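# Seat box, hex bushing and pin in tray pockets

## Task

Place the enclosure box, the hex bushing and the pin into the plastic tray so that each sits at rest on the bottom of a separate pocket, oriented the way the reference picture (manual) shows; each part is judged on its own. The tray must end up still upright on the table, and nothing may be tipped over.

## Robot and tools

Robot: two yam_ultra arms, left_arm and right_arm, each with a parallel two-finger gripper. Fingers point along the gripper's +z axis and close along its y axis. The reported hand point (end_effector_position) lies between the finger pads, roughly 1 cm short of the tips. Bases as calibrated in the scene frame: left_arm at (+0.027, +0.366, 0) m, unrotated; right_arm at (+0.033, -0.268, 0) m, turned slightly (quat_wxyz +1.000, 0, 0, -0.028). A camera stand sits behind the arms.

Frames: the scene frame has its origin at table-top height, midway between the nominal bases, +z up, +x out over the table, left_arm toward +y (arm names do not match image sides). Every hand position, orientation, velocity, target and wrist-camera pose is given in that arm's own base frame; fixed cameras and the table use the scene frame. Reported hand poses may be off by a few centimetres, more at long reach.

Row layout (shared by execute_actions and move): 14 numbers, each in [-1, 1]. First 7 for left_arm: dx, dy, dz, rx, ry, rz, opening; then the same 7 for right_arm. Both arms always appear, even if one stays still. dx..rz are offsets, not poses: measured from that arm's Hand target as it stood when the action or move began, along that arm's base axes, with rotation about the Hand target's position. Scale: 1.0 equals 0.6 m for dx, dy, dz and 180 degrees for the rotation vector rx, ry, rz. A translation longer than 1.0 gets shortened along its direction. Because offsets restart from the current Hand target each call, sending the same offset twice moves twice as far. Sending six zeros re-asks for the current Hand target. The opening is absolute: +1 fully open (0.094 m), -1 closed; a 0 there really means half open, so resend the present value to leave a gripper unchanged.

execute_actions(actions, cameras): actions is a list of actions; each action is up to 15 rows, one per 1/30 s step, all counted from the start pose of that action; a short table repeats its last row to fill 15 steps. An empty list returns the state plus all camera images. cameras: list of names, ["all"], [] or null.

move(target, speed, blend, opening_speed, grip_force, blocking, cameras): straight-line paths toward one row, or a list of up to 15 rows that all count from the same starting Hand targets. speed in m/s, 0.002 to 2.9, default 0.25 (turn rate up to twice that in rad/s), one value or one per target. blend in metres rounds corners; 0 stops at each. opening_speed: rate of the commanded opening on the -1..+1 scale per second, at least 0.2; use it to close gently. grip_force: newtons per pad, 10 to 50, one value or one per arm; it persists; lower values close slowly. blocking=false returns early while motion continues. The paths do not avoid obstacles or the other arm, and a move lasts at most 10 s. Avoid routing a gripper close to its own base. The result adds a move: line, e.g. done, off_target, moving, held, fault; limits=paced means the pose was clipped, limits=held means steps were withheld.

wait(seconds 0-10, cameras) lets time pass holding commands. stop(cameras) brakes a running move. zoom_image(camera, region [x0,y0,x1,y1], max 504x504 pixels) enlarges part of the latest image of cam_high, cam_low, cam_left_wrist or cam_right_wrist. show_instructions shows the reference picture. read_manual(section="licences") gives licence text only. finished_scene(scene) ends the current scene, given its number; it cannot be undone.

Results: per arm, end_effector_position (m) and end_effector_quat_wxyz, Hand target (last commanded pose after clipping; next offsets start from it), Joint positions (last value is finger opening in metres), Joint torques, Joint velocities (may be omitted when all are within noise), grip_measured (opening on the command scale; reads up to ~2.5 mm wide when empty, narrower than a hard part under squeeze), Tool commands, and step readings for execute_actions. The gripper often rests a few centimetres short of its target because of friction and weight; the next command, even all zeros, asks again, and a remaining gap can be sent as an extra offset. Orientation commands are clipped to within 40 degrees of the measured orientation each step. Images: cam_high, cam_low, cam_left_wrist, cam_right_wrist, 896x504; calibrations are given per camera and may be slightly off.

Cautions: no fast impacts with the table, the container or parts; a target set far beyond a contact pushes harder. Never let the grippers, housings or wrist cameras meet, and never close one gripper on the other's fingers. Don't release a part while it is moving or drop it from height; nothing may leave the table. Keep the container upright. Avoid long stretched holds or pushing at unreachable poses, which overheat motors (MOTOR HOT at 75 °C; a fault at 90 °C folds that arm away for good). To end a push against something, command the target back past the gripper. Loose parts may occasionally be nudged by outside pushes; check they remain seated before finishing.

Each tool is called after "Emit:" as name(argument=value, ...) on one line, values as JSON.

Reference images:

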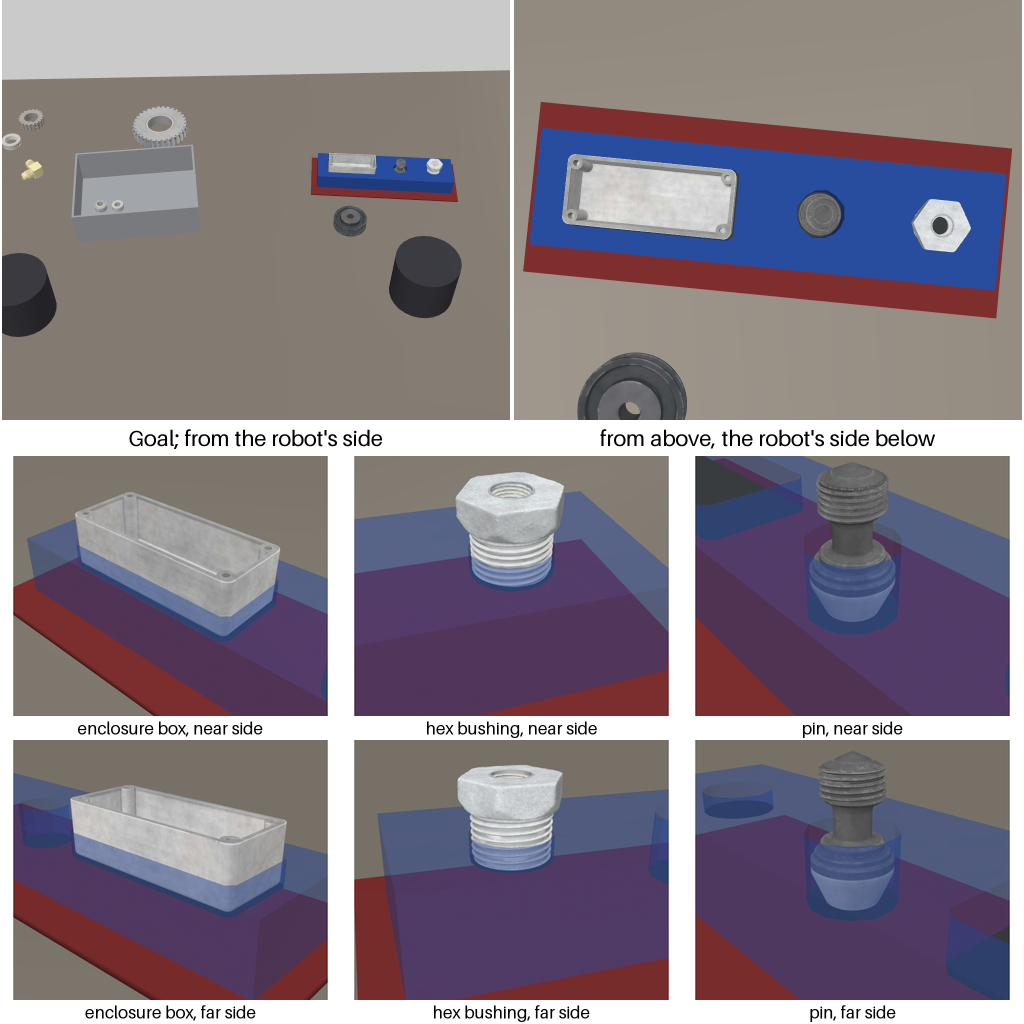

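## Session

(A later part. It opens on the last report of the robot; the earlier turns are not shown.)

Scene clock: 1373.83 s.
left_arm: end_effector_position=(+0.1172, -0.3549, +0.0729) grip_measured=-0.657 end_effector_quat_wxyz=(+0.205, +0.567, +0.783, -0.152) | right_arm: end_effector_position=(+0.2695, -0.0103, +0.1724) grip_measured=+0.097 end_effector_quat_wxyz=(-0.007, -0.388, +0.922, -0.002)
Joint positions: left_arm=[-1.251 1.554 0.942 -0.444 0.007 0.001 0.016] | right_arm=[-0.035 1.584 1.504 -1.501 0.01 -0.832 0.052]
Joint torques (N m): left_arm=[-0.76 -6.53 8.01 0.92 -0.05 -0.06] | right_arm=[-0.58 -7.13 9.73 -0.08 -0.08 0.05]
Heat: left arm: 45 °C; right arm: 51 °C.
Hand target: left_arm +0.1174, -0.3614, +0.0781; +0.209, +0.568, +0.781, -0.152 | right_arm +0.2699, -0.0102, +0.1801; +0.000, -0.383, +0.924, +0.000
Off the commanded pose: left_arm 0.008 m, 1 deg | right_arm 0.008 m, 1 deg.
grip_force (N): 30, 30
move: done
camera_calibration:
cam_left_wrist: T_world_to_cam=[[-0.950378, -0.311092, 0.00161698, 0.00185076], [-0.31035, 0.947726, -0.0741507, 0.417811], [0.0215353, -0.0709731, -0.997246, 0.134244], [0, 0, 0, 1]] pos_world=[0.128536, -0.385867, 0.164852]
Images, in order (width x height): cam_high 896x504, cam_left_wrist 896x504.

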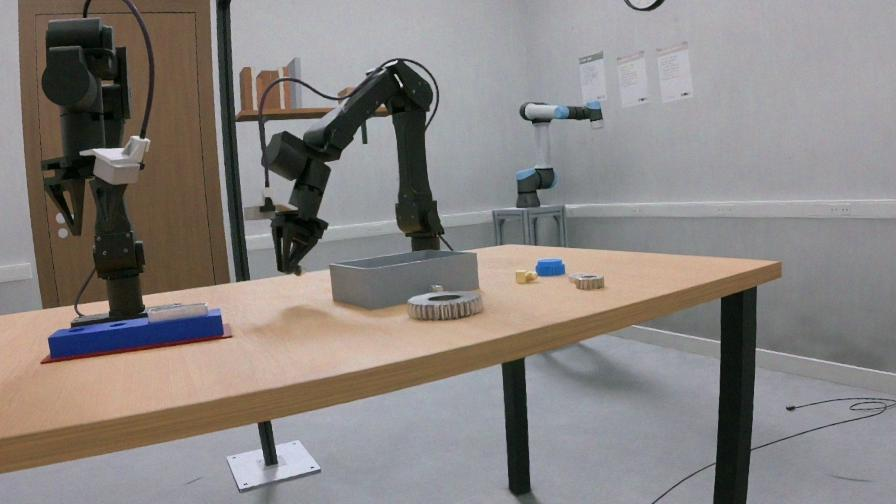

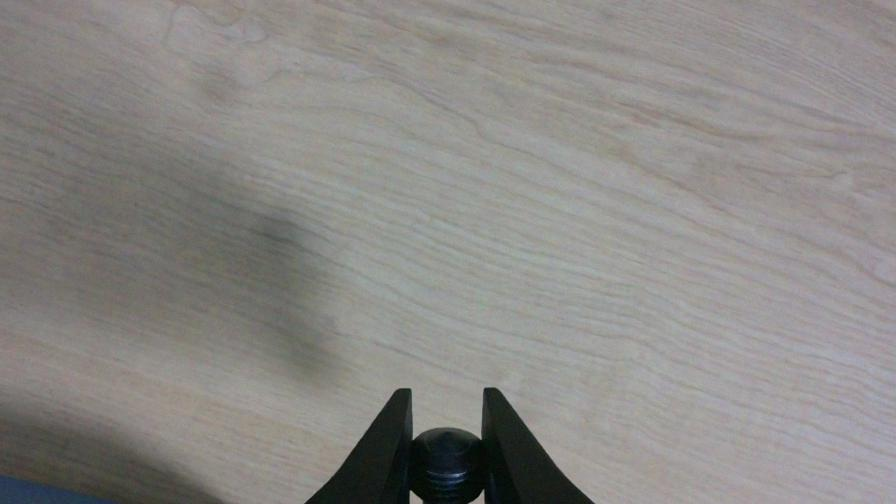

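Emit:
move(target=[0, 0, -0.08, 0, 0, 0, -0.9, 0, 0, 0, 0, 0, 0, 0.1], speed=[0.12], cameras=["cam_high"])

Emit:
zoom_image(camera="cam_high", region=[260, 250, 340, 320])

Scene clock: 1382.30 s.
left_arm: end_effector_position=(+0.1188, -0.3596, +0.0327) grip_measured=-0.657 end_effector_quat_wxyz=(+0.206, +0.567, +0.783, -0.152) | right_arm: end_effector_position=(+0.2695, -0.0103, +0.1724) grip_measured=+0.097 end_effector_quat_wxyz=(-0.007, -0.388, +0.922, -0.002)
Joint positions: left_arm=[-1.251 1.645 0.857 -0.265 0.007 0.001 0.016] | right_arm=[-0.035 1.584 1.504 -1.501 0.01 -0.832 0.052]
Joint torques (N m): left_arm=[-0.76 -7.21 5 1.27 -0.05 -0.07] | right_arm=[-0.53 -7.12 9.76 -0.08 -0.07 0.05]
Heat: left arm: 41 °C; right arm: 51 °C.
Hand target: left_arm +0.1174, -0.3614, +0.0299; +0.209, +0.568, +0.781, -0.152 | right_arm +0.2699, -0.0102, +0.1801; +0.000, -0.383, +0.924, +0.000
Off the commanded pose: left_arm 0.003 m, 0 deg | right_arm 0.008 m, 1 deg.
grip_force (N): 30, 30
move: done
Images, in order (width x height): cam_high 896x504.

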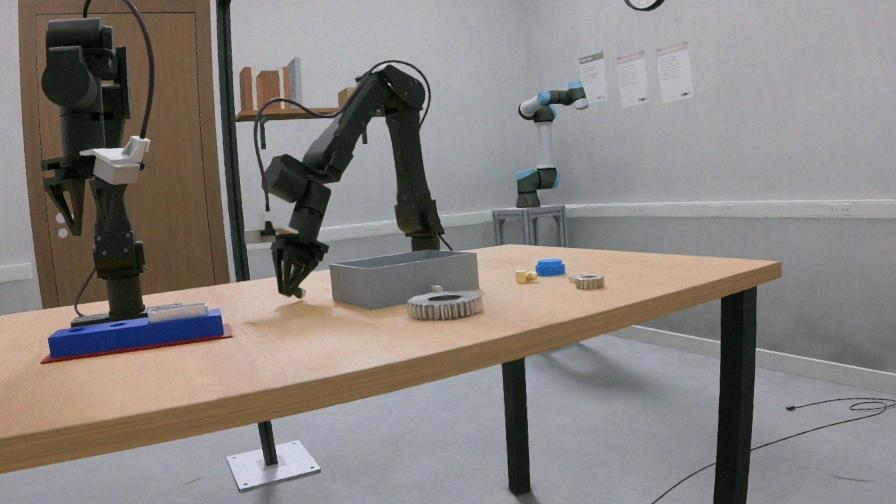

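Scaled by 6.300 from the camera's 896x504 image, which has a finer 1280x720 frame.

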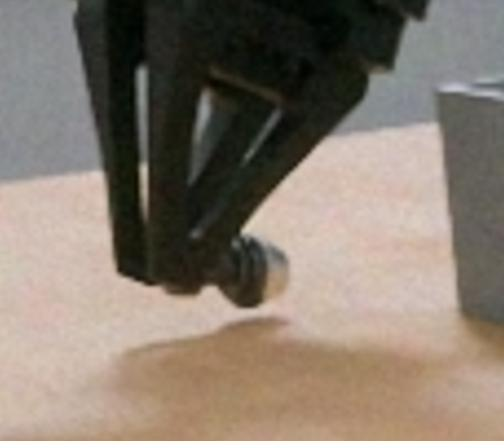

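Emit:
move(target=[[0, 0, -0.0117, 0, 0, 0, -0.9, 0, 0, 0, 0, 0, 0, 0.1], [0, 0, -0.0117, 0, 0, 0, -0.3, 0, 0, 0, 0, 0, 0, 0.1], [0, 0, 0.08, 0, 0, 0, -0.3, 0, 0, 0, 0, 0, 0, 0.1], [0, 0, 0.08, 0.2378, 0.0773, 0, -0.3, 0, 0, 0, 0, 0, 0, 0.1]], speed=[0.06, 0.1, 0.2, 0.4], blend=[0, 0, 0.01, 0], cameras=["cam_high", "cam_left_wrist"])

Scene clock: 1398.03 s.
left_arm: end_effector_position=(+0.1184, -0.3585, +0.0793) grip_measured=-0.301 end_effector_quat_wxyz=(-0.095, +0.582, +0.805, +0.064) | right_arm: end_effector_position=(+0.2695, -0.0103, +0.1724) grip_measured=+0.097 end_effector_quat_wxyz=(-0.007, -0.388, +0.922, -0.002)
Joint positions: left_arm=[-1.251 2.234 1.981 -1.547 0.007 0.001 0.033] | right_arm=[-0.035 1.584 1.504 -1.501 0.01 -0.832 0.052]
Joint torques (N m): left_arm=[-0.68 -11.67 6.98 -0.62 -0.03 -0.06] | right_arm=[-0.5 -7.17 9.76 -0.09 -0.07 0.08]
Heat: left arm: 37 °C; right arm: 51 °C.
Hand target: left_arm +0.1174, -0.3614, +0.0780; -0.106, +0.583, +0.802, +0.076 | right_arm +0.2699, -0.0102, +0.1801; +0.000, -0.383, +0.924, +0.000
Off the commanded pose: left_arm 0.003 m, 2 deg | right_arm 0.008 m, 1 deg.
joint sent to its limit (left arm) — joint 4 (wrist pitch), lower limit. The joint targets still meet the commanded pose.
grip_force (N): 30, 30
move: done
camera_calibration:
cam_left_wrist: T_world_to_cam=[[-0.949786, -0.312881, 0.00342652, 0.000970201], [-0.243135, 0.744869, 0.621334, 0.286109], [-0.196956, 0.589301, -0.783538, 0.385993], [0, 0, 0, 1]] pos_world=[0.146509, -0.440277, 0.124667]
Images, in order (width x height): cam_high 896x504, cam_left_wrist 896x504.

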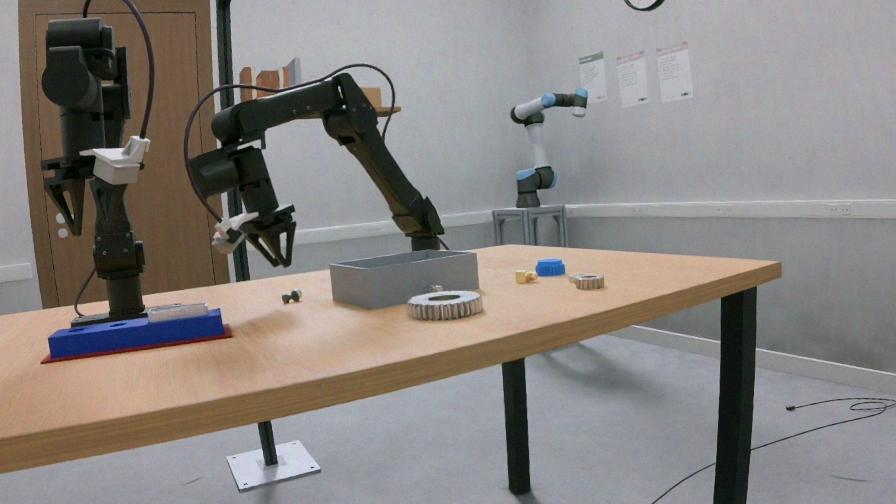

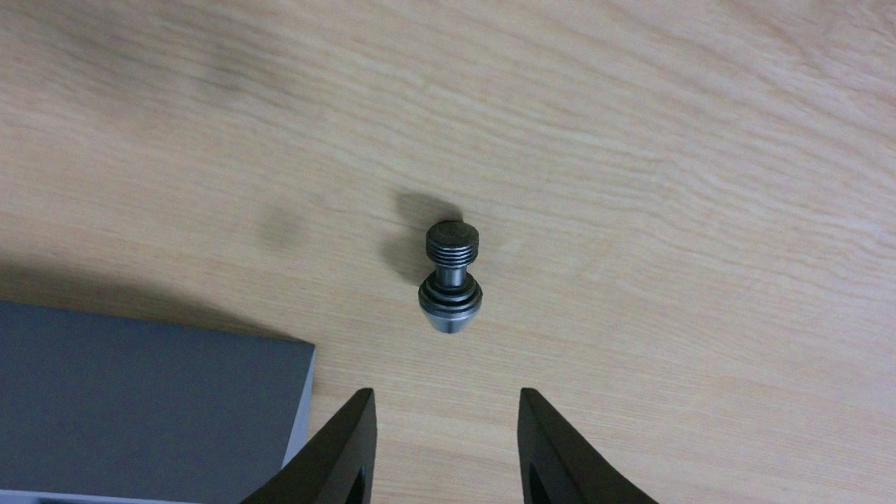

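Emit:
move(target=[0, 0, -0.103, 0, 0, 0, -0.3, 0, 0, 0, 0, 0, 0, 0.1], speed=[0.12], cameras=["cam_left_wrist"])

Scene clock: 1433.13 s.
left_arm: end_effector_position=(+0.1191, -0.3606, +0.0246) grip_measured=-0.301 end_effector_quat_wxyz=(-0.105, +0.581, +0.804, +0.071) | right_arm: end_effector_position=(+0.2695, -0.0103, +0.1724) grip_measured=+0.097 end_effector_quat_wxyz=(-0.007, -0.388, +0.922, -0.002)
Joint positions: left_arm=[-1.251 2.298 1.863 -1.39 0.007 0.001 0.033] | right_arm=[-0.035 1.584 1.504 -1.501 0.01 -0.832 0.052]
Joint torques (N m): left_arm=[-0.66 -12.22 4.49 -0.37 -0.03 -0.06] | right_arm=[-0.55 -7.21 9.81 -0.1 -0.08 0.06]
Heat: left arm: 37 °C; right arm: 51 °C.
Hand target: left_arm +0.1174, -0.3614, +0.0161; -0.106, +0.583, +0.802, +0.076 | right_arm +0.2699, -0.0102, +0.1801; +0.000, -0.383, +0.924, +0.000
Off the commanded pose: left_arm 0.009 m, 1 deg | right_arm 0.008 m, 1 deg.
grip_force (N): 30, 30
move: done
camera_calibration:
cam_left_wrist: T_world_to_cam=[[-0.949756, -0.312974, 0.00337626, 0.00116668], [-0.238444, 0.730491, 0.639943, 0.315688], [-0.202752, 0.606985, -0.768415, 0.351217], [0, 0, 0, 1]] pos_world=[0.147592, -0.443426, 0.0678541]
Images, in order (width x height): cam_left_wrist 896x504.

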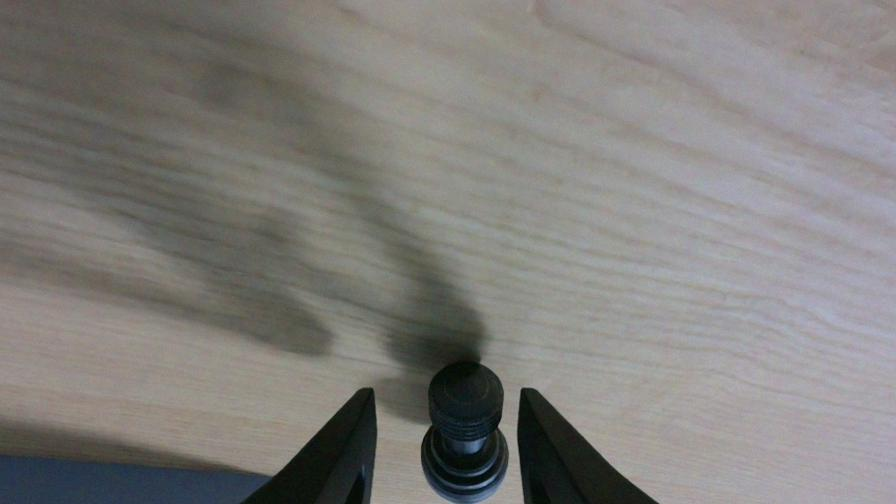

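Emit:
move(target=[[-0.0022, -0.0113, -0.0125, 0, 0, 0, -0.3, 0, 0, 0, 0, 0, 0, 0.1]], speed=[0.05], cameras=["cam_left_wrist"])

Scene clock: 1445.10 s.
left_arm: end_effector_position=(+0.1164, -0.3608, +0.0150) grip_measured=-0.301 end_effector_quat_wxyz=(-0.111, +0.581, +0.802, +0.077) | right_arm: end_effector_position=(+0.2695, -0.0103, +0.1724) grip_measured=+0.097 end_effector_quat_wxyz=(-0.007, -0.388, +0.922, -0.002)
Joint positions: left_arm=[-1.258 2.323 1.863 -1.383 0.007 -0.003 0.033] | right_arm=[-0.035 1.584 1.504 -1.501 0.01 -0.832 0.052]
Joint torques (N m): left_arm=[-0.75 -11.75 6.46 -0.4 -0.01 -0.1] | right_arm=[-0.46 -7.17 9.8 -0.1 -0.09 0.06]
Heat: left arm: 36 °C; right arm: 51 °C.
Hand target: left_arm +0.1161, -0.3682, +0.0086; -0.106, +0.583, +0.802, +0.076 | right_arm +0.2699, -0.0102, +0.1801; +0.000, -0.383, +0.924, +0.000
Off the commanded pose: left_arm 0.010 m, 1 deg | right_arm 0.008 m, 1 deg.
grip_force (N): 30, 30
move: done
camera_calibration:
cam_left_wrist: T_world_to_cam=[[-0.950834, -0.309691, 0.00249631, -0.000133938], [-0.23282, 0.720088, 0.653657, 0.316751], [-0.204229, 0.620938, -0.756787, 0.348435], [0, 0, 0, 1]] pos_world=[0.144779, -0.444487, 0.0566449]
Images, in order (width x height): cam_left_wrist 896x504.

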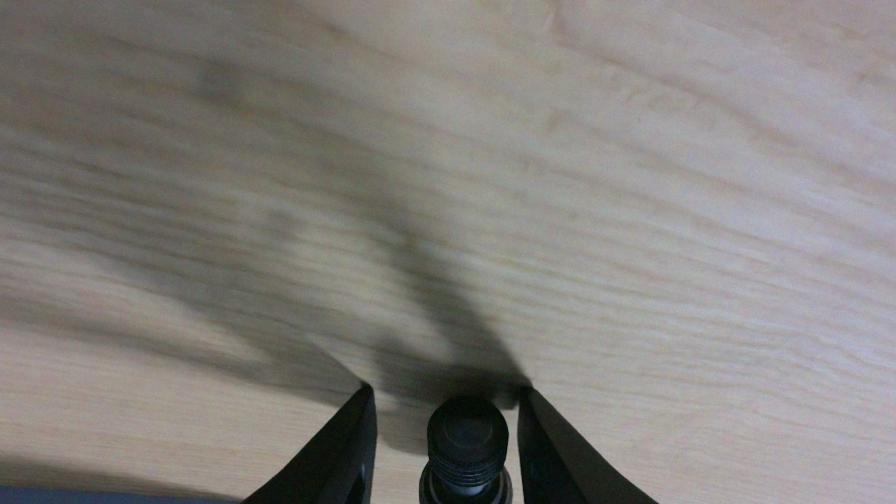

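Emit:
move(target=[[-0.0017, -0.012, 0.0015, 0, 0, 0, -0.3, 0, 0, 0, 0, 0, 0, 0.1], [-0.0017, -0.012, 0.0015, 0, 0, 0, -0.9, 0, 0, 0, 0, 0, 0, 0.1]], speed=[0.05, 0.05], grip_force=[45, 30], cameras=["cam_left_wrist", "cam_high"])

Emit:
zoom_image(camera="cam_left_wrist", region=[330, 364, 570, 504])

Scene clock: 1459.67 s.
left_arm: end_effector_position=(+0.1175, -0.3732, +0.0153) grip_measured=-0.898 end_effector_quat_wxyz=(-0.101, +0.582, +0.804, +0.071) | right_arm: end_effector_position=(+0.2695, -0.0103, +0.1724) grip_measured=+0.097 end_effector_quat_wxyz=(-0.007, -0.388, +0.922, -0.002)
Joint positions: left_arm=[-1.265 2.348 1.914 -1.384 0.007 -0.01 0.005] | right_arm=[-0.035 1.584 1.504 -1.501 0.01 -0.832 0.052]
Joint torques (N m): left_arm=[-0.73 -11.71 6.67 -0.62 0.01 -0.09] | right_arm=[-0.54 -7.1 9.73 -0.1 -0.08 0.05]
Heat: left arm: 36 °C; right arm: 51 °C.
Hand target: left_arm +0.1151, -0.3754, +0.0095; -0.106, +0.583, +0.802, +0.076 | right_arm +0.2699, -0.0102, +0.1801; +0.000, -0.383, +0.924, +0.000
Off the commanded pose: left_arm 0.007 m, 1 deg | right_arm 0.008 m, 1 deg.
grip_force (N): 45, 30
move: done
camera_calibration:
cam_left_wrist: T_world_to_cam=[[-0.950947, -0.309353, 0.000808339, -0.0028263], [-0.238648, 0.735259, 0.634383, 0.332341], [-0.196843, 0.603071, -0.773019, 0.349392], [0, 0, 0, 1]] pos_world=[0.1454, -0.45594, 0.0592578]
Images, in order (width x height): cam_high 896x504, cam_left_wrist 896x504.

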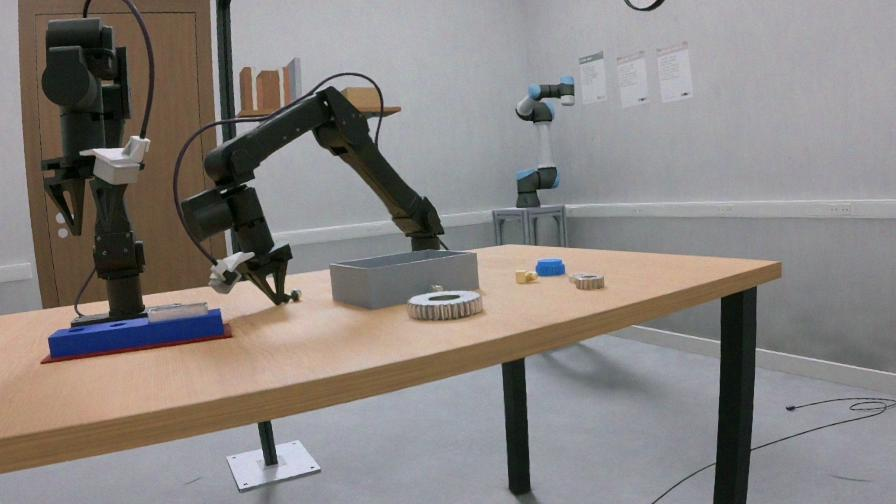

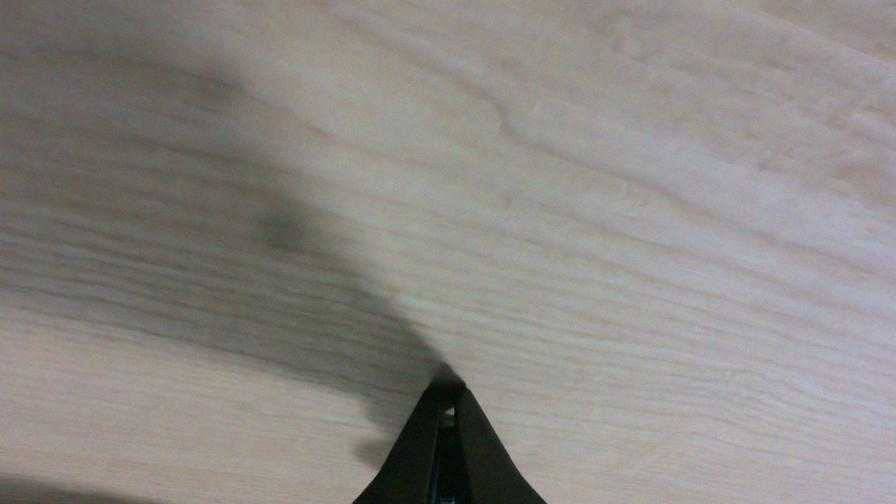

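Scaled by 2.100 from the camera's 896x504 image, which has a finer 1280x720 frame.

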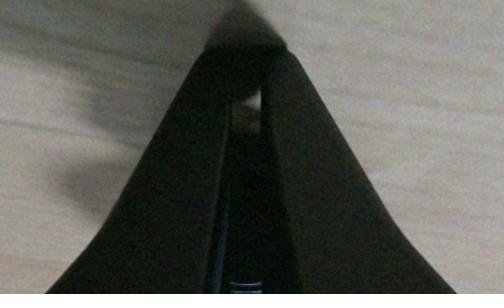

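Emit:
move(target=[[0, 0, 0, 0, 0, 0, -0.3, 0, 0, 0, 0, 0, 0, 0.1], [0, 0, 0.075, 0, 0, 0, -0.3, 0, 0, 0, 0, 0, 0, 0.1]], speed=[0.05, 0.2], cameras=["cam_left_wrist"])

Scene clock: 1466.80 s.
left_arm: end_effector_position=(+0.1172, -0.3722, +0.0506) grip_measured=-0.301 end_effector_quat_wxyz=(-0.110, +0.582, +0.802, +0.077) | right_arm: end_effector_position=(+0.2695, -0.0103, +0.1724) grip_measured=+0.097 end_effector_quat_wxyz=(-0.007, -0.388, +0.922, -0.002)
Joint positions: left_arm=[-1.265 2.348 2.05 -1.541 0.007 -0.01 0.033] | right_arm=[-0.035 1.584 1.504 -1.501 0.01 -0.832 0.052]
Joint torques (N m): left_arm=[-0.73 -14.08 6.68 -0.7 0.01 -0.09] | right_arm=[-0.61 -7.23 9.8 -0.09 -0.06 0.07]
Heat: left arm: 36 °C; right arm: 52 °C.
Hand target: left_arm +0.1150, -0.3753, +0.0545; -0.106, +0.583, +0.802, +0.076 | right_arm +0.2699, -0.0102, +0.1801; +0.000, -0.383, +0.924, +0.000
Off the commanded pose: left_arm 0.005 m, 0 deg | right_arm 0.008 m, 1 deg.
grip_force (N): 45, 30
move: done
camera_calibration:
cam_left_wrist: T_world_to_cam=[[-0.950931, -0.309402, 0.000567407, -0.00282407], [-0.234418, 0.721666, 0.651342, 0.302731], [-0.201936, 0.619248, -0.758784, 0.38183], [0, 0, 0, 1]] pos_world=[0.145386, -0.455792, 0.0925463]
Images, in order (width x height): cam_left_wrist 896x504.

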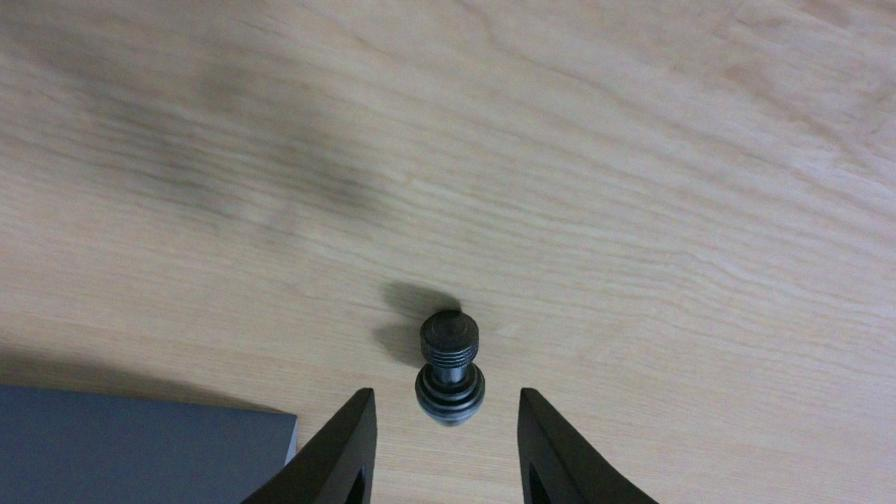

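Emit:
move(target=[[-0.003, 0.0158, -0.03, 0, 0, 0, -0.3, 0, 0, 0, 0, 0, 0, 0.1], [-0.003, 0.0158, -0.0787, 0, 0, 0, -0.3, 0, 0, 0, 0, 0, 0, 0.1]], speed=[0.08, 0.08], blend=[0.01, 0], cameras=["cam_left_wrist"])

Scene clock: 1494.13 s.
left_arm: end_effector_position=(+0.1127, -0.3583, +0.0142) grip_measured=-0.301 end_effector_quat_wxyz=(-0.122, +0.580, +0.801, +0.086) | right_arm: end_effector_position=(+0.2695, -0.0103, +0.1724) grip_measured=+0.097 end_effector_quat_wxyz=(-0.007, -0.388, +0.922, -0.002)
Joint positions: left_arm=[-1.265 2.341 1.883 -1.413 0.007 -0.01 0.033] | right_arm=[-0.035 1.584 1.504 -1.501 0.01 -0.832 0.052]
Joint torques (N m): left_arm=[-0.53 -14.31 3.34 0 0 -0.07] | right_arm=[-0.54 -7.16 9.77 -0.09 -0.07 0.05]
Heat: left arm: 35 °C; right arm: 52 °C.
Hand target: left_arm +0.1132, -0.3659, +0.0073; -0.106, +0.583, +0.802, +0.076 | right_arm +0.2699, -0.0102, +0.1801; +0.000, -0.383, +0.924, +0.000
Off the commanded pose: left_arm 0.010 m, 2 deg | right_arm 0.008 m, 1 deg.
grip_force (N): 45, 30
move: done
camera_calibration:
cam_left_wrist: T_world_to_cam=[[-0.950902, -0.309491, 0.000689556, -0.00275729], [-0.227799, 0.70141, 0.675375, 0.307062], [-0.209506, 0.642059, -0.737474, 0.353384], [0, 0, 0, 1]] pos_world=[0.141363, -0.443123, 0.0532316]
Images, in order (width x height): cam_left_wrist 896x504.

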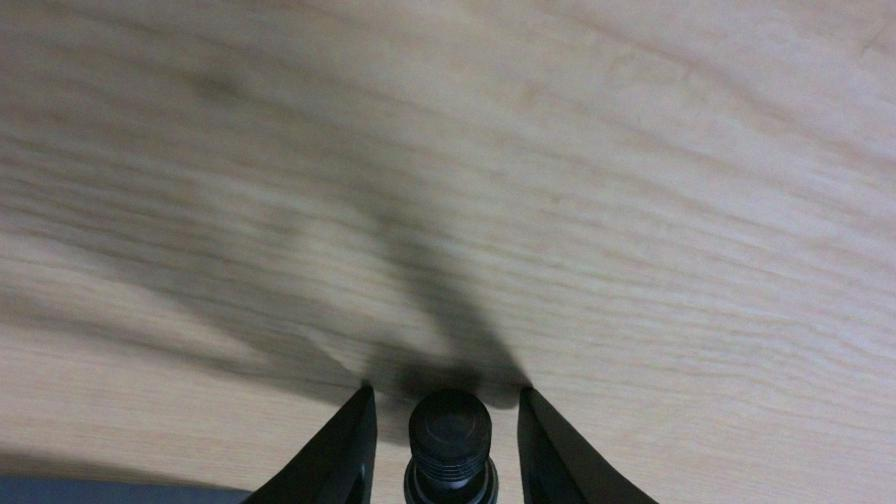

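Emit:
move(target=[[0, 0, 0.0085, 0, 0, 0, -0.3, 0, 0, 0, 0, 0, 0, 0.1]], speed=[0.05], cameras=["cam_left_wrist"])

Scene clock: 1507.10 s.
left_arm: end_effector_position=(+0.1127, -0.3584, +0.0143) grip_measured=-0.301 end_effector_quat_wxyz=(-0.122, +0.580, +0.801, +0.086) | right_arm: end_effector_position=(+0.2695, -0.0103, +0.1724) grip_measured=+0.097 end_effector_quat_wxyz=(-0.007, -0.388, +0.922, -0.002)
Joint positions: left_arm=[-1.265 2.341 1.883 -1.413 0.007 -0.01 0.033] | right_arm=[-0.035 1.584 1.504 -1.501 0.01 -0.832 0.052]
Joint torques (N m): left_arm=[-0.51 -14.82 4.15 -0.18 0 -0.07] | right_arm=[-0.55 -7.16 9.8 -0.1 -0.08 0.07]
Heat: left arm: 37 °C; right arm: 52 °C.
Hand target: left_arm +0.1132, -0.3660, +0.0125; -0.106, +0.583, +0.802, +0.076 | right_arm +0.2699, -0.0102, +0.1801; +0.000, -0.383, +0.924, +0.000
Off the commanded pose: left_arm 0.008 m, 2 deg | right_arm 0.008 m, 1 deg.
grip_force (N): 45, 30
move: done
camera_calibration:
cam_left_wrist: T_world_to_cam=[[-0.950895, -0.309514, 0.000664904, -0.00279784], [-0.227922, 0.701679, 0.675054, 0.307151], [-0.209405, 0.641754, -0.737768, 0.353463], [0, 0, 0, 1]] pos_world=[0.141363, -0.443224, 0.0534318]
Images, in order (width x height): cam_left_wrist 896x504.

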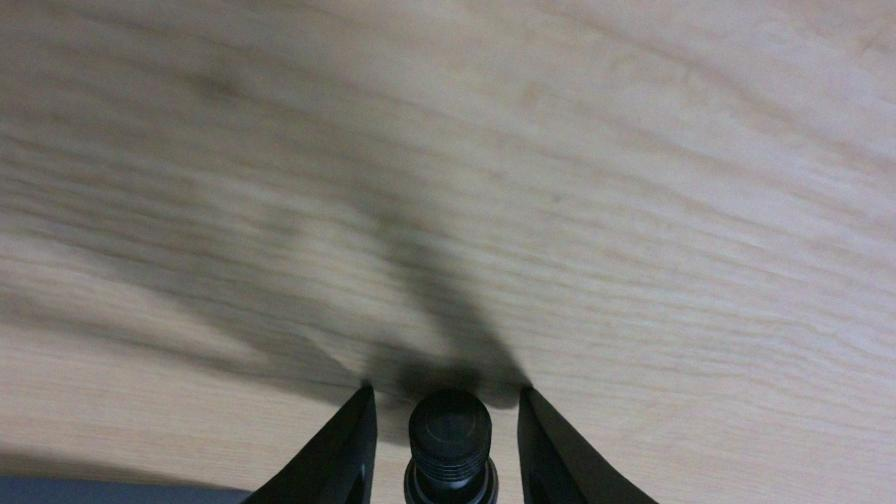

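Emit:
move(target=[[0, 0, 0.012, 0, 0, 0, -0.3, 0, 0, 0, 0, 0, 0, 0.1]], speed=[0.05], cameras=["cam_left_wrist"])

Scene clock: 1510.47 s.
left_arm: end_effector_position=(+0.1126, -0.3580, +0.0146) grip_measured=-0.301 end_effector_quat_wxyz=(-0.123, +0.580, +0.801, +0.087) | right_arm: end_effector_position=(+0.2695, -0.0103, +0.1724) grip_measured=+0.097 end_effector_quat_wxyz=(-0.007, -0.388, +0.922, -0.002)
Joint positions: left_arm=[-1.265 2.341 1.883 -1.415 0.007 -0.01 0.033] | right_arm=[-0.035 1.584 1.504 -1.501 0.01 -0.832 0.052]
Joint torques (N m): left_arm=[-0.51 -15.53 5.31 -0.43 0 -0.07] | right_arm=[-0.53 -7.2 9.7 -0.08 -0.07 0.06]
Heat: left arm: 38 °C; right arm: 52 °C.
Hand target: left_arm +0.1132, -0.3660, +0.0197; -0.106, +0.583, +0.802, +0.076 | right_arm +0.2699, -0.0102, +0.1801; +0.000, -0.383, +0.924, +0.000
Off the commanded pose: left_arm 0.009 m, 2 deg | right_arm 0.008 m, 1 deg.
grip_force (N): 45, 30
move: done
camera_calibration:
cam_left_wrist: T_world_to_cam=[[-0.950888, -0.309535, 0.000699979, -0.00278148], [-0.227579, 0.70065, 0.676238, 0.306211], [-0.209809, 0.642867, -0.736683, 0.353748], [0, 0, 0, 1]] pos_world=[0.141262, -0.442821, 0.0535311]
Images, in order (width x height): cam_left_wrist 896x504.

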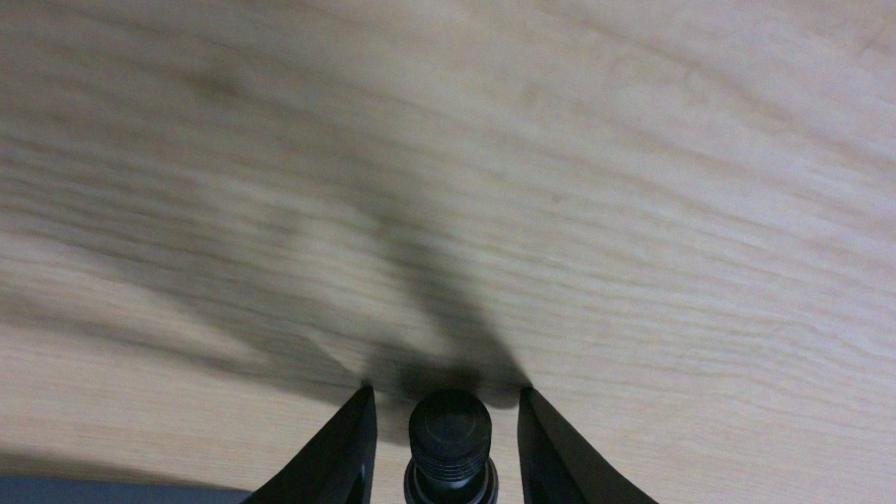

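Emit:
move(target=[[0, 0, 0.0583, 0, 0, 0, -0.3, 0, 0, 0, 0, 0, 0, 0.1], [0, 0, -0.0175, 0, 0, 0, -0.3, 0, 0, 0, 0, 0, 0, 0.1]], speed=[0.15, 0.12], cameras=["cam_left_wrist"])

Scene clock: 1518.33 s.
left_arm: end_effector_position=(+0.1143, -0.3635, +0.0151) grip_measured=-0.301 end_effector_quat_wxyz=(-0.110, +0.582, +0.802, +0.077) | right_arm: end_effector_position=(+0.2695, -0.0103, +0.1724) grip_measured=+0.097 end_effector_quat_wxyz=(-0.007, -0.388, +0.922, -0.002)
Joint positions: left_arm=[-1.265 2.329 1.874 -1.385 0.007 -0.01 0.033] | right_arm=[-0.035 1.584 1.504 -1.501 0.01 -0.832 0.052]
Joint torques (N m): left_arm=[-0.51 -13.38 4.19 -0.3 0 -0.07] | right_arm=[-0.57 -7.17 9.81 -0.09 -0.07 0.08]
Heat: left arm: 40 °C; right arm: 52 °C.
Hand target: left_arm +0.1132, -0.3659, +0.0091; -0.106, +0.583, +0.802, +0.076 | right_arm +0.2699, -0.0102, +0.1801; +0.000, -0.383, +0.924, +0.000
Off the commanded pose: left_arm 0.006 m, 1 deg | right_arm 0.008 m, 1 deg.
grip_force (N): 45, 30
move: done
camera_calibration:
cam_left_wrist: T_world_to_cam=[[-0.9509, -0.309496, 0.0010273, -0.00284811], [-0.234113, 0.721454, 0.651687, 0.318826], [-0.202436, 0.619448, -0.758488, 0.349007], [0, 0, 0, 1]] pos_world=[0.142584, -0.447091, 0.0569461]
Images, in order (width x height): cam_left_wrist 896x504.

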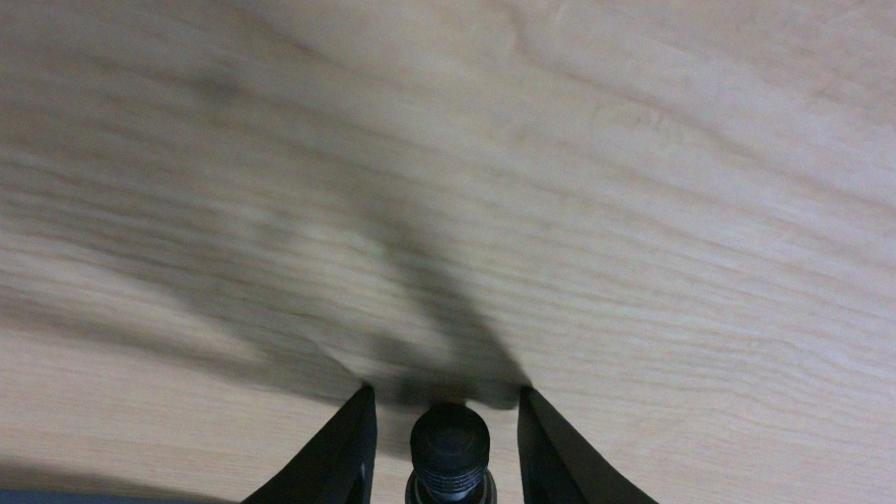

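Emit:
move(target=[[0, 0, 0, 0, 0, 0, -0.9, 0, 0, 0, 0, 0, 0, 0.1], [0, 0, 0.1, 0, 0, 0, -0.9, 0, 0, 0, 0, 0, 0, 0.1], [0.1267, -0.1705, 0.1515, -0.5273, -0.1922, 0.0167, -0.9, 0, 0, 0, 0, 0, 0, 0.1]], speed=[0.05, 0.15, 0.4], blend=[0, 0.02, 0], cameras=["cam_high", "cam_left_wrist"])

Emit:
zoom_image(camera="cam_high", region=[190, 220, 310, 320])

Scene clock: 1553.17 s.
left_arm: end_effector_position=(+0.1854, -0.4652, +0.0946) grip_measured=-0.665 end_effector_quat_wxyz=(+0.556, +0.415, +0.616, -0.374) | right_arm: end_effector_position=(+0.2695, -0.0103, +0.1724) grip_measured=+0.097 end_effector_quat_wxyz=(-0.007, -0.388, +0.922, -0.002)
Joint positions: left_arm=[-1.198 2.072 0.688 1.281 -0.013 0 0.016] | right_arm=[-0.035 1.584 1.504 -1.501 0.01 -0.832 0.052]
Joint torques (N m): left_arm=[0.7 -8.75 5.08 2.32 0.11 -0.04] | right_arm=[-0.5 -7.21 9.77 -0.1 -0.09 0.05]
Heat: left arm: 43 °C; right arm: 52 °C.
Hand target: left_arm +0.1892, -0.4682, +0.1001; +0.566, +0.409, +0.606, -0.381 | right_arm +0.2699, -0.0102, +0.1801; +0.000, -0.383, +0.924, +0.000
Off the commanded pose: left_arm 0.007 m, 2 deg | right_arm 0.008 m, 1 deg.
grip_force (N): 45, 30
move: done
camera_calibration:
cam_left_wrist: T_world_to_cam=[[-0.925346, -0.379113, -0.00305909, -0.00357953], [-0.193789, 0.479909, -0.855647, 0.37978], [0.325855, -0.791177, -0.51755, -0.290191], [0, 0, 0, 1]] pos_world=[0.164845, -0.413209, 0.174758]
Images, in order (width x height): cam_high 896x504, cam_left_wrist 896x504.

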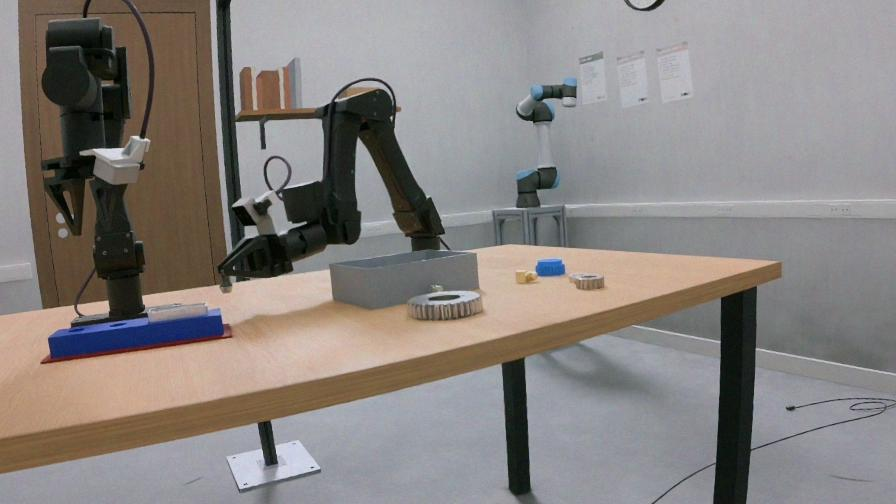

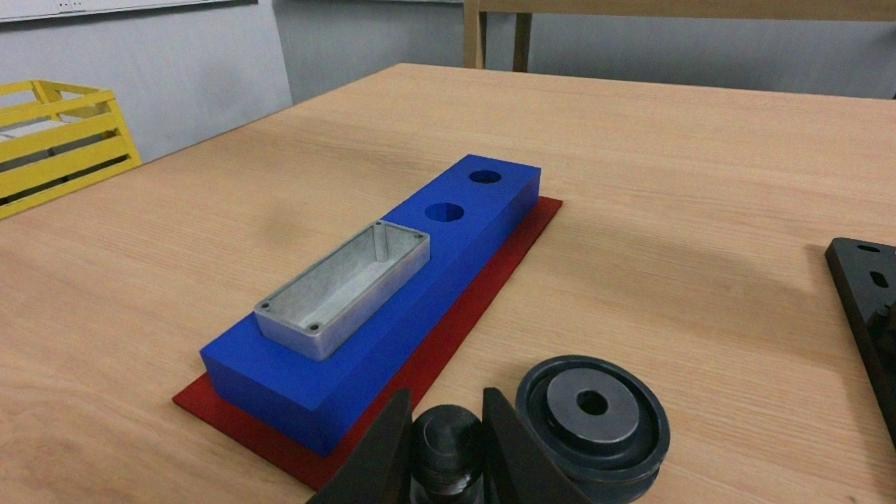

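Scaled by 4.200 from the camera's 896x504 image, which has a finer 1280x720 frame.

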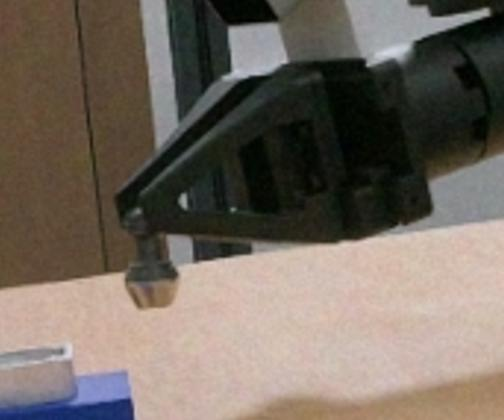

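Emit:
move(target=[0, 0, -0.07, 0, 0, 0, -0.9, 0, 0, 0, 0, 0, 0, 0.1], speed=[0.12], cameras=["cam_high"])

Emit:
zoom_image(camera="cam_high", region=[200, 240, 300, 320])

Scene clock: 1559.77 s.
left_arm: end_effector_position=(+0.1853, -0.4650, +0.0516) grip_measured=-0.665 end_effector_quat_wxyz=(+0.553, +0.417, +0.618, -0.372) | right_arm: end_effector_position=(+0.2695, -0.0103, +0.1724) grip_measured=+0.097 end_effector_quat_wxyz=(-0.007, -0.388, +0.922, -0.002)
Joint positions: left_arm=[-1.198 2.255 0.703 1.441 -0.013 0 0.016] | right_arm=[-0.035 1.584 1.504 -1.501 0.01 -0.832 0.052]
Joint torques (N m): left_arm=[0.69 -9.18 4.48 2.4 0.11 -0.04] | right_arm=[-0.51 -7.17 9.77 -0.09 -0.07 0.05]
Heat: left arm: 41 °C; right arm: 52 °C.
Hand target: left_arm +0.1893, -0.4682, +0.0580; +0.566, +0.409, +0.606, -0.381 | right_arm +0.2699, -0.0102, +0.1801; +0.000, -0.383, +0.924, +0.000
Off the commanded pose: left_arm 0.008 m, 2 deg | right_arm 0.008 m, 1 deg.
grip_force (N): 45, 30
move: done
Images, in order (width x height): cam_high 896x504.

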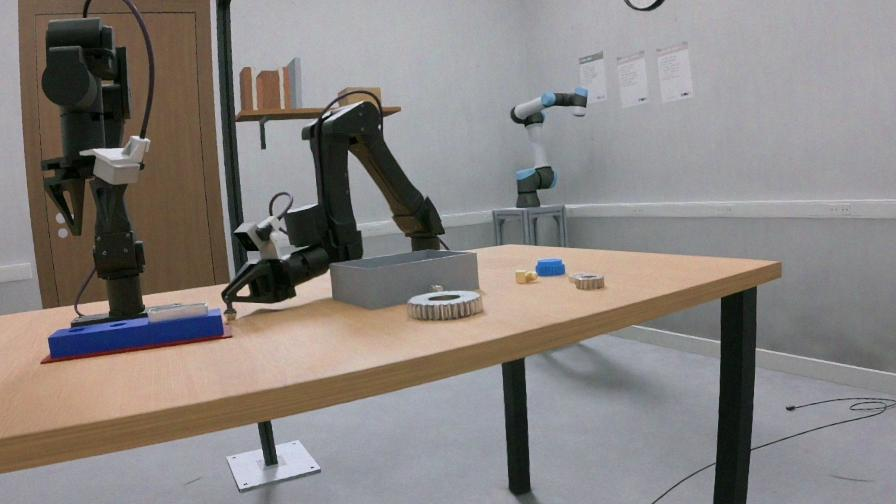

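Scaled by 5.040 from the camera's 896x504 image, which has a finer 1280x720 frame.

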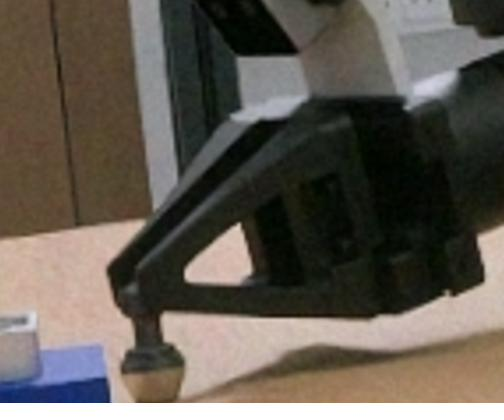

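Emit:
zoom_image(camera="cam_high", region=[200, 280, 270, 350])

Scaled by 7.200 from the camera's 896x504 image, which has a finer 1280x720 frame.

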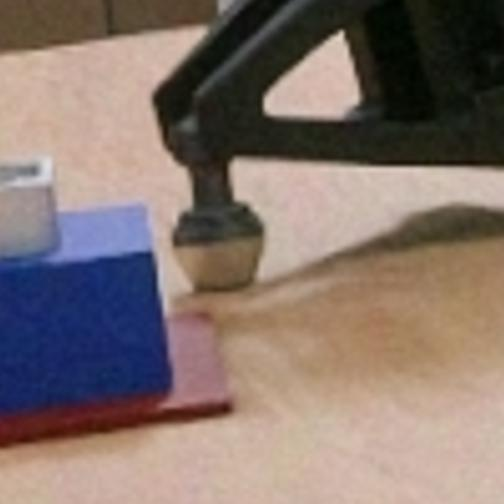

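Emit:
move(target=[0, 0, -0.008, 0, 0, 0, -0.9, 0, 0, 0, 0, 0, 0, 0.1], speed=[0.05], cameras=["cam_high"])

Emit:
zoom_image(camera="cam_high", region=[200, 280, 270, 350])

Scene clock: 1573.63 s.
left_arm: end_effector_position=(+0.1858, -0.4662, +0.0514) grip_measured=-0.665 end_effector_quat_wxyz=(+0.558, +0.414, +0.614, -0.375) | right_arm: end_effector_position=(+0.2695, -0.0103, +0.1724) grip_measured=+0.097 end_effector_quat_wxyz=(-0.007, -0.388, +0.922, -0.002)
Joint positions: left_arm=[-1.198 2.273 0.709 1.467 -0.013 0 0.016] | right_arm=[-0.035 1.584 1.504 -1.501 0.01 -0.832 0.052]
Joint torques (N m): left_arm=[0.69 -8.92 4.29 2.3 0.11 -0.04] | right_arm=[-0.57 -7.21 9.83 -0.11 -0.07 0.06]
Heat: left arm: 40 °C; right arm: 52 °C.
Hand target: left_arm +0.1893, -0.4682, +0.0533; +0.566, +0.409, +0.606, -0.381 | right_arm +0.2699, -0.0102, +0.1801; +0.000, -0.383, +0.924, +0.000
Off the commanded pose: left_arm 0.004 m, 2 deg | right_arm 0.008 m, 1 deg.
grip_force (N): 45, 30
move: done
Images, in order (width x height): cam_high 896x504.

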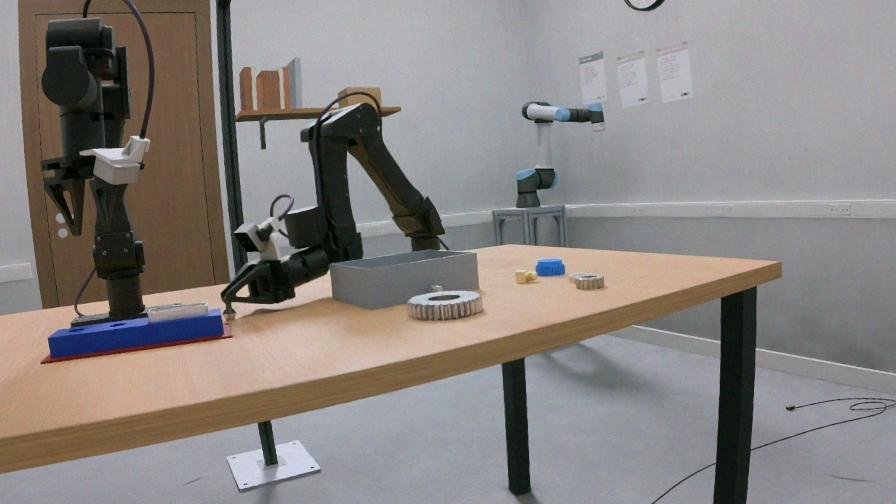

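Scaled by 7.200 from the camera's 896x504 image, which has a finer 1280x720 frame.

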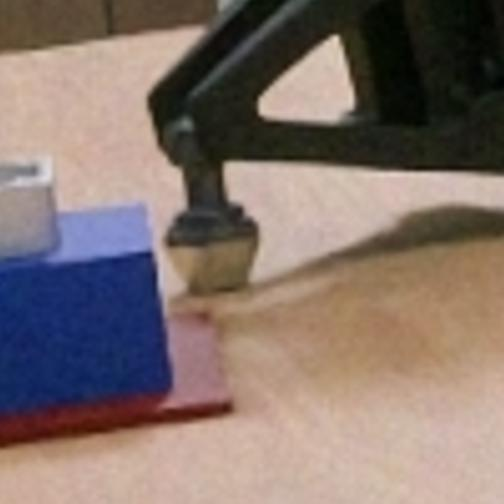

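Emit:
move(target=[[0, 0, 0.006, 0, 0, 0, -0.9, 0, 0, 0, 0, 0, 0, 0.1], [0, 0, 0.006, 0, 0, 0, -0.3, 0, 0, 0, 0, 0, 0, 0.1]], speed=[0.05, 0.05], opening_speed=0.6, cameras=["cam_high", "cam_left_wrist"])

Emit:
zoom_image(camera="cam_high", region=[200, 280, 270, 350])

Scene clock: 1586.73 s.
left_arm: end_effector_position=(+0.1858, -0.4662, +0.0514) grip_measured=-0.301 end_effector_quat_wxyz=(+0.558, +0.414, +0.614, -0.375) | right_arm: end_effector_position=(+0.2695, -0.0103, +0.1724) grip_measured=+0.097 end_effector_quat_wxyz=(-0.007, -0.388, +0.922, -0.002)
Joint positions: left_arm=[-1.198 2.273 0.709 1.467 -0.013 0 0.033] | right_arm=[-0.035 1.584 1.504 -1.501 0.01 -0.832 0.052]
Joint torques (N m): left_arm=[0.7 -10.32 4.07 2.16 0.11 -0.04] | right_arm=[-0.54 -7.17 9.73 -0.1 -0.08 0.04]
Heat: left arm: 39 °C; right arm: 52 °C.
Hand target: left_arm +0.1893, -0.4682, +0.0569; +0.566, +0.409, +0.606, -0.381 | right_arm +0.2699, -0.0102, +0.1801; +0.000, -0.383, +0.924, +0.000
Off the commanded pose: left_arm 0.007 m, 2 deg | right_arm 0.008 m, 1 deg.
grip_force (N): 45, 30
move: done
camera_calibration:
cam_left_wrist: T_world_to_cam=[[-0.925314, -0.37919, -0.00293152, -0.00377119], [-0.191699, 0.474433, -0.859166, 0.340612], [0.327178, -0.794436, -0.511689, -0.31554], [0, 0, 0, 1]] pos_world=[0.165043, -0.413704, 0.131173]
Images, in order (width x height): cam_high 896x504, cam_left_wrist 896x504.

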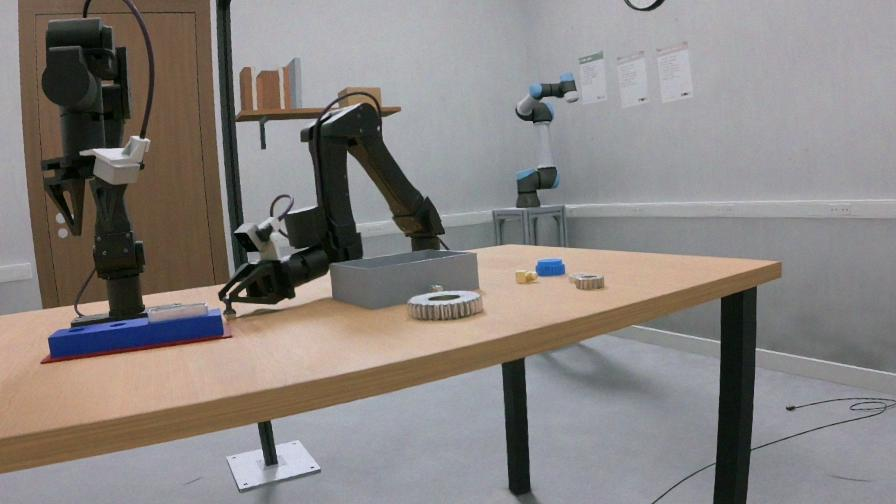

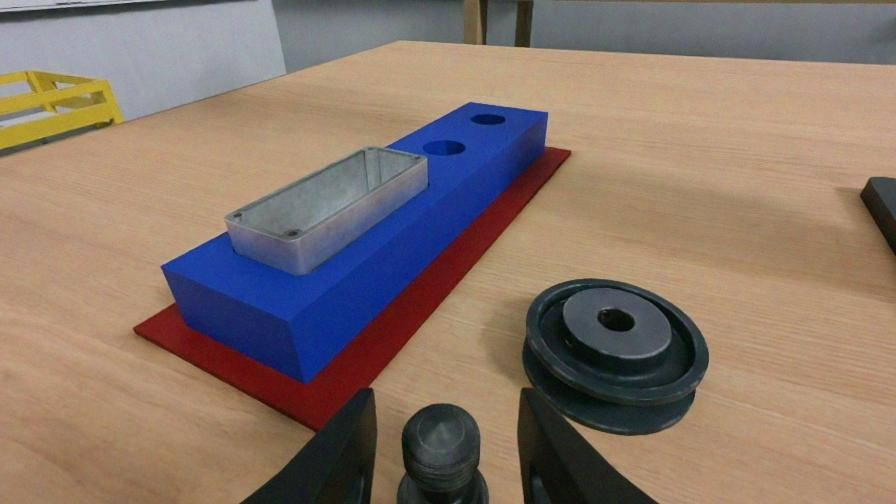

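Scaled by 7.200 from the camera's 896x504 image, which has a finer 1280x720 frame.

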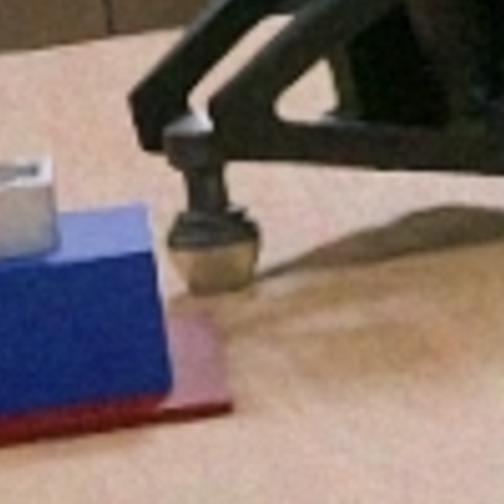

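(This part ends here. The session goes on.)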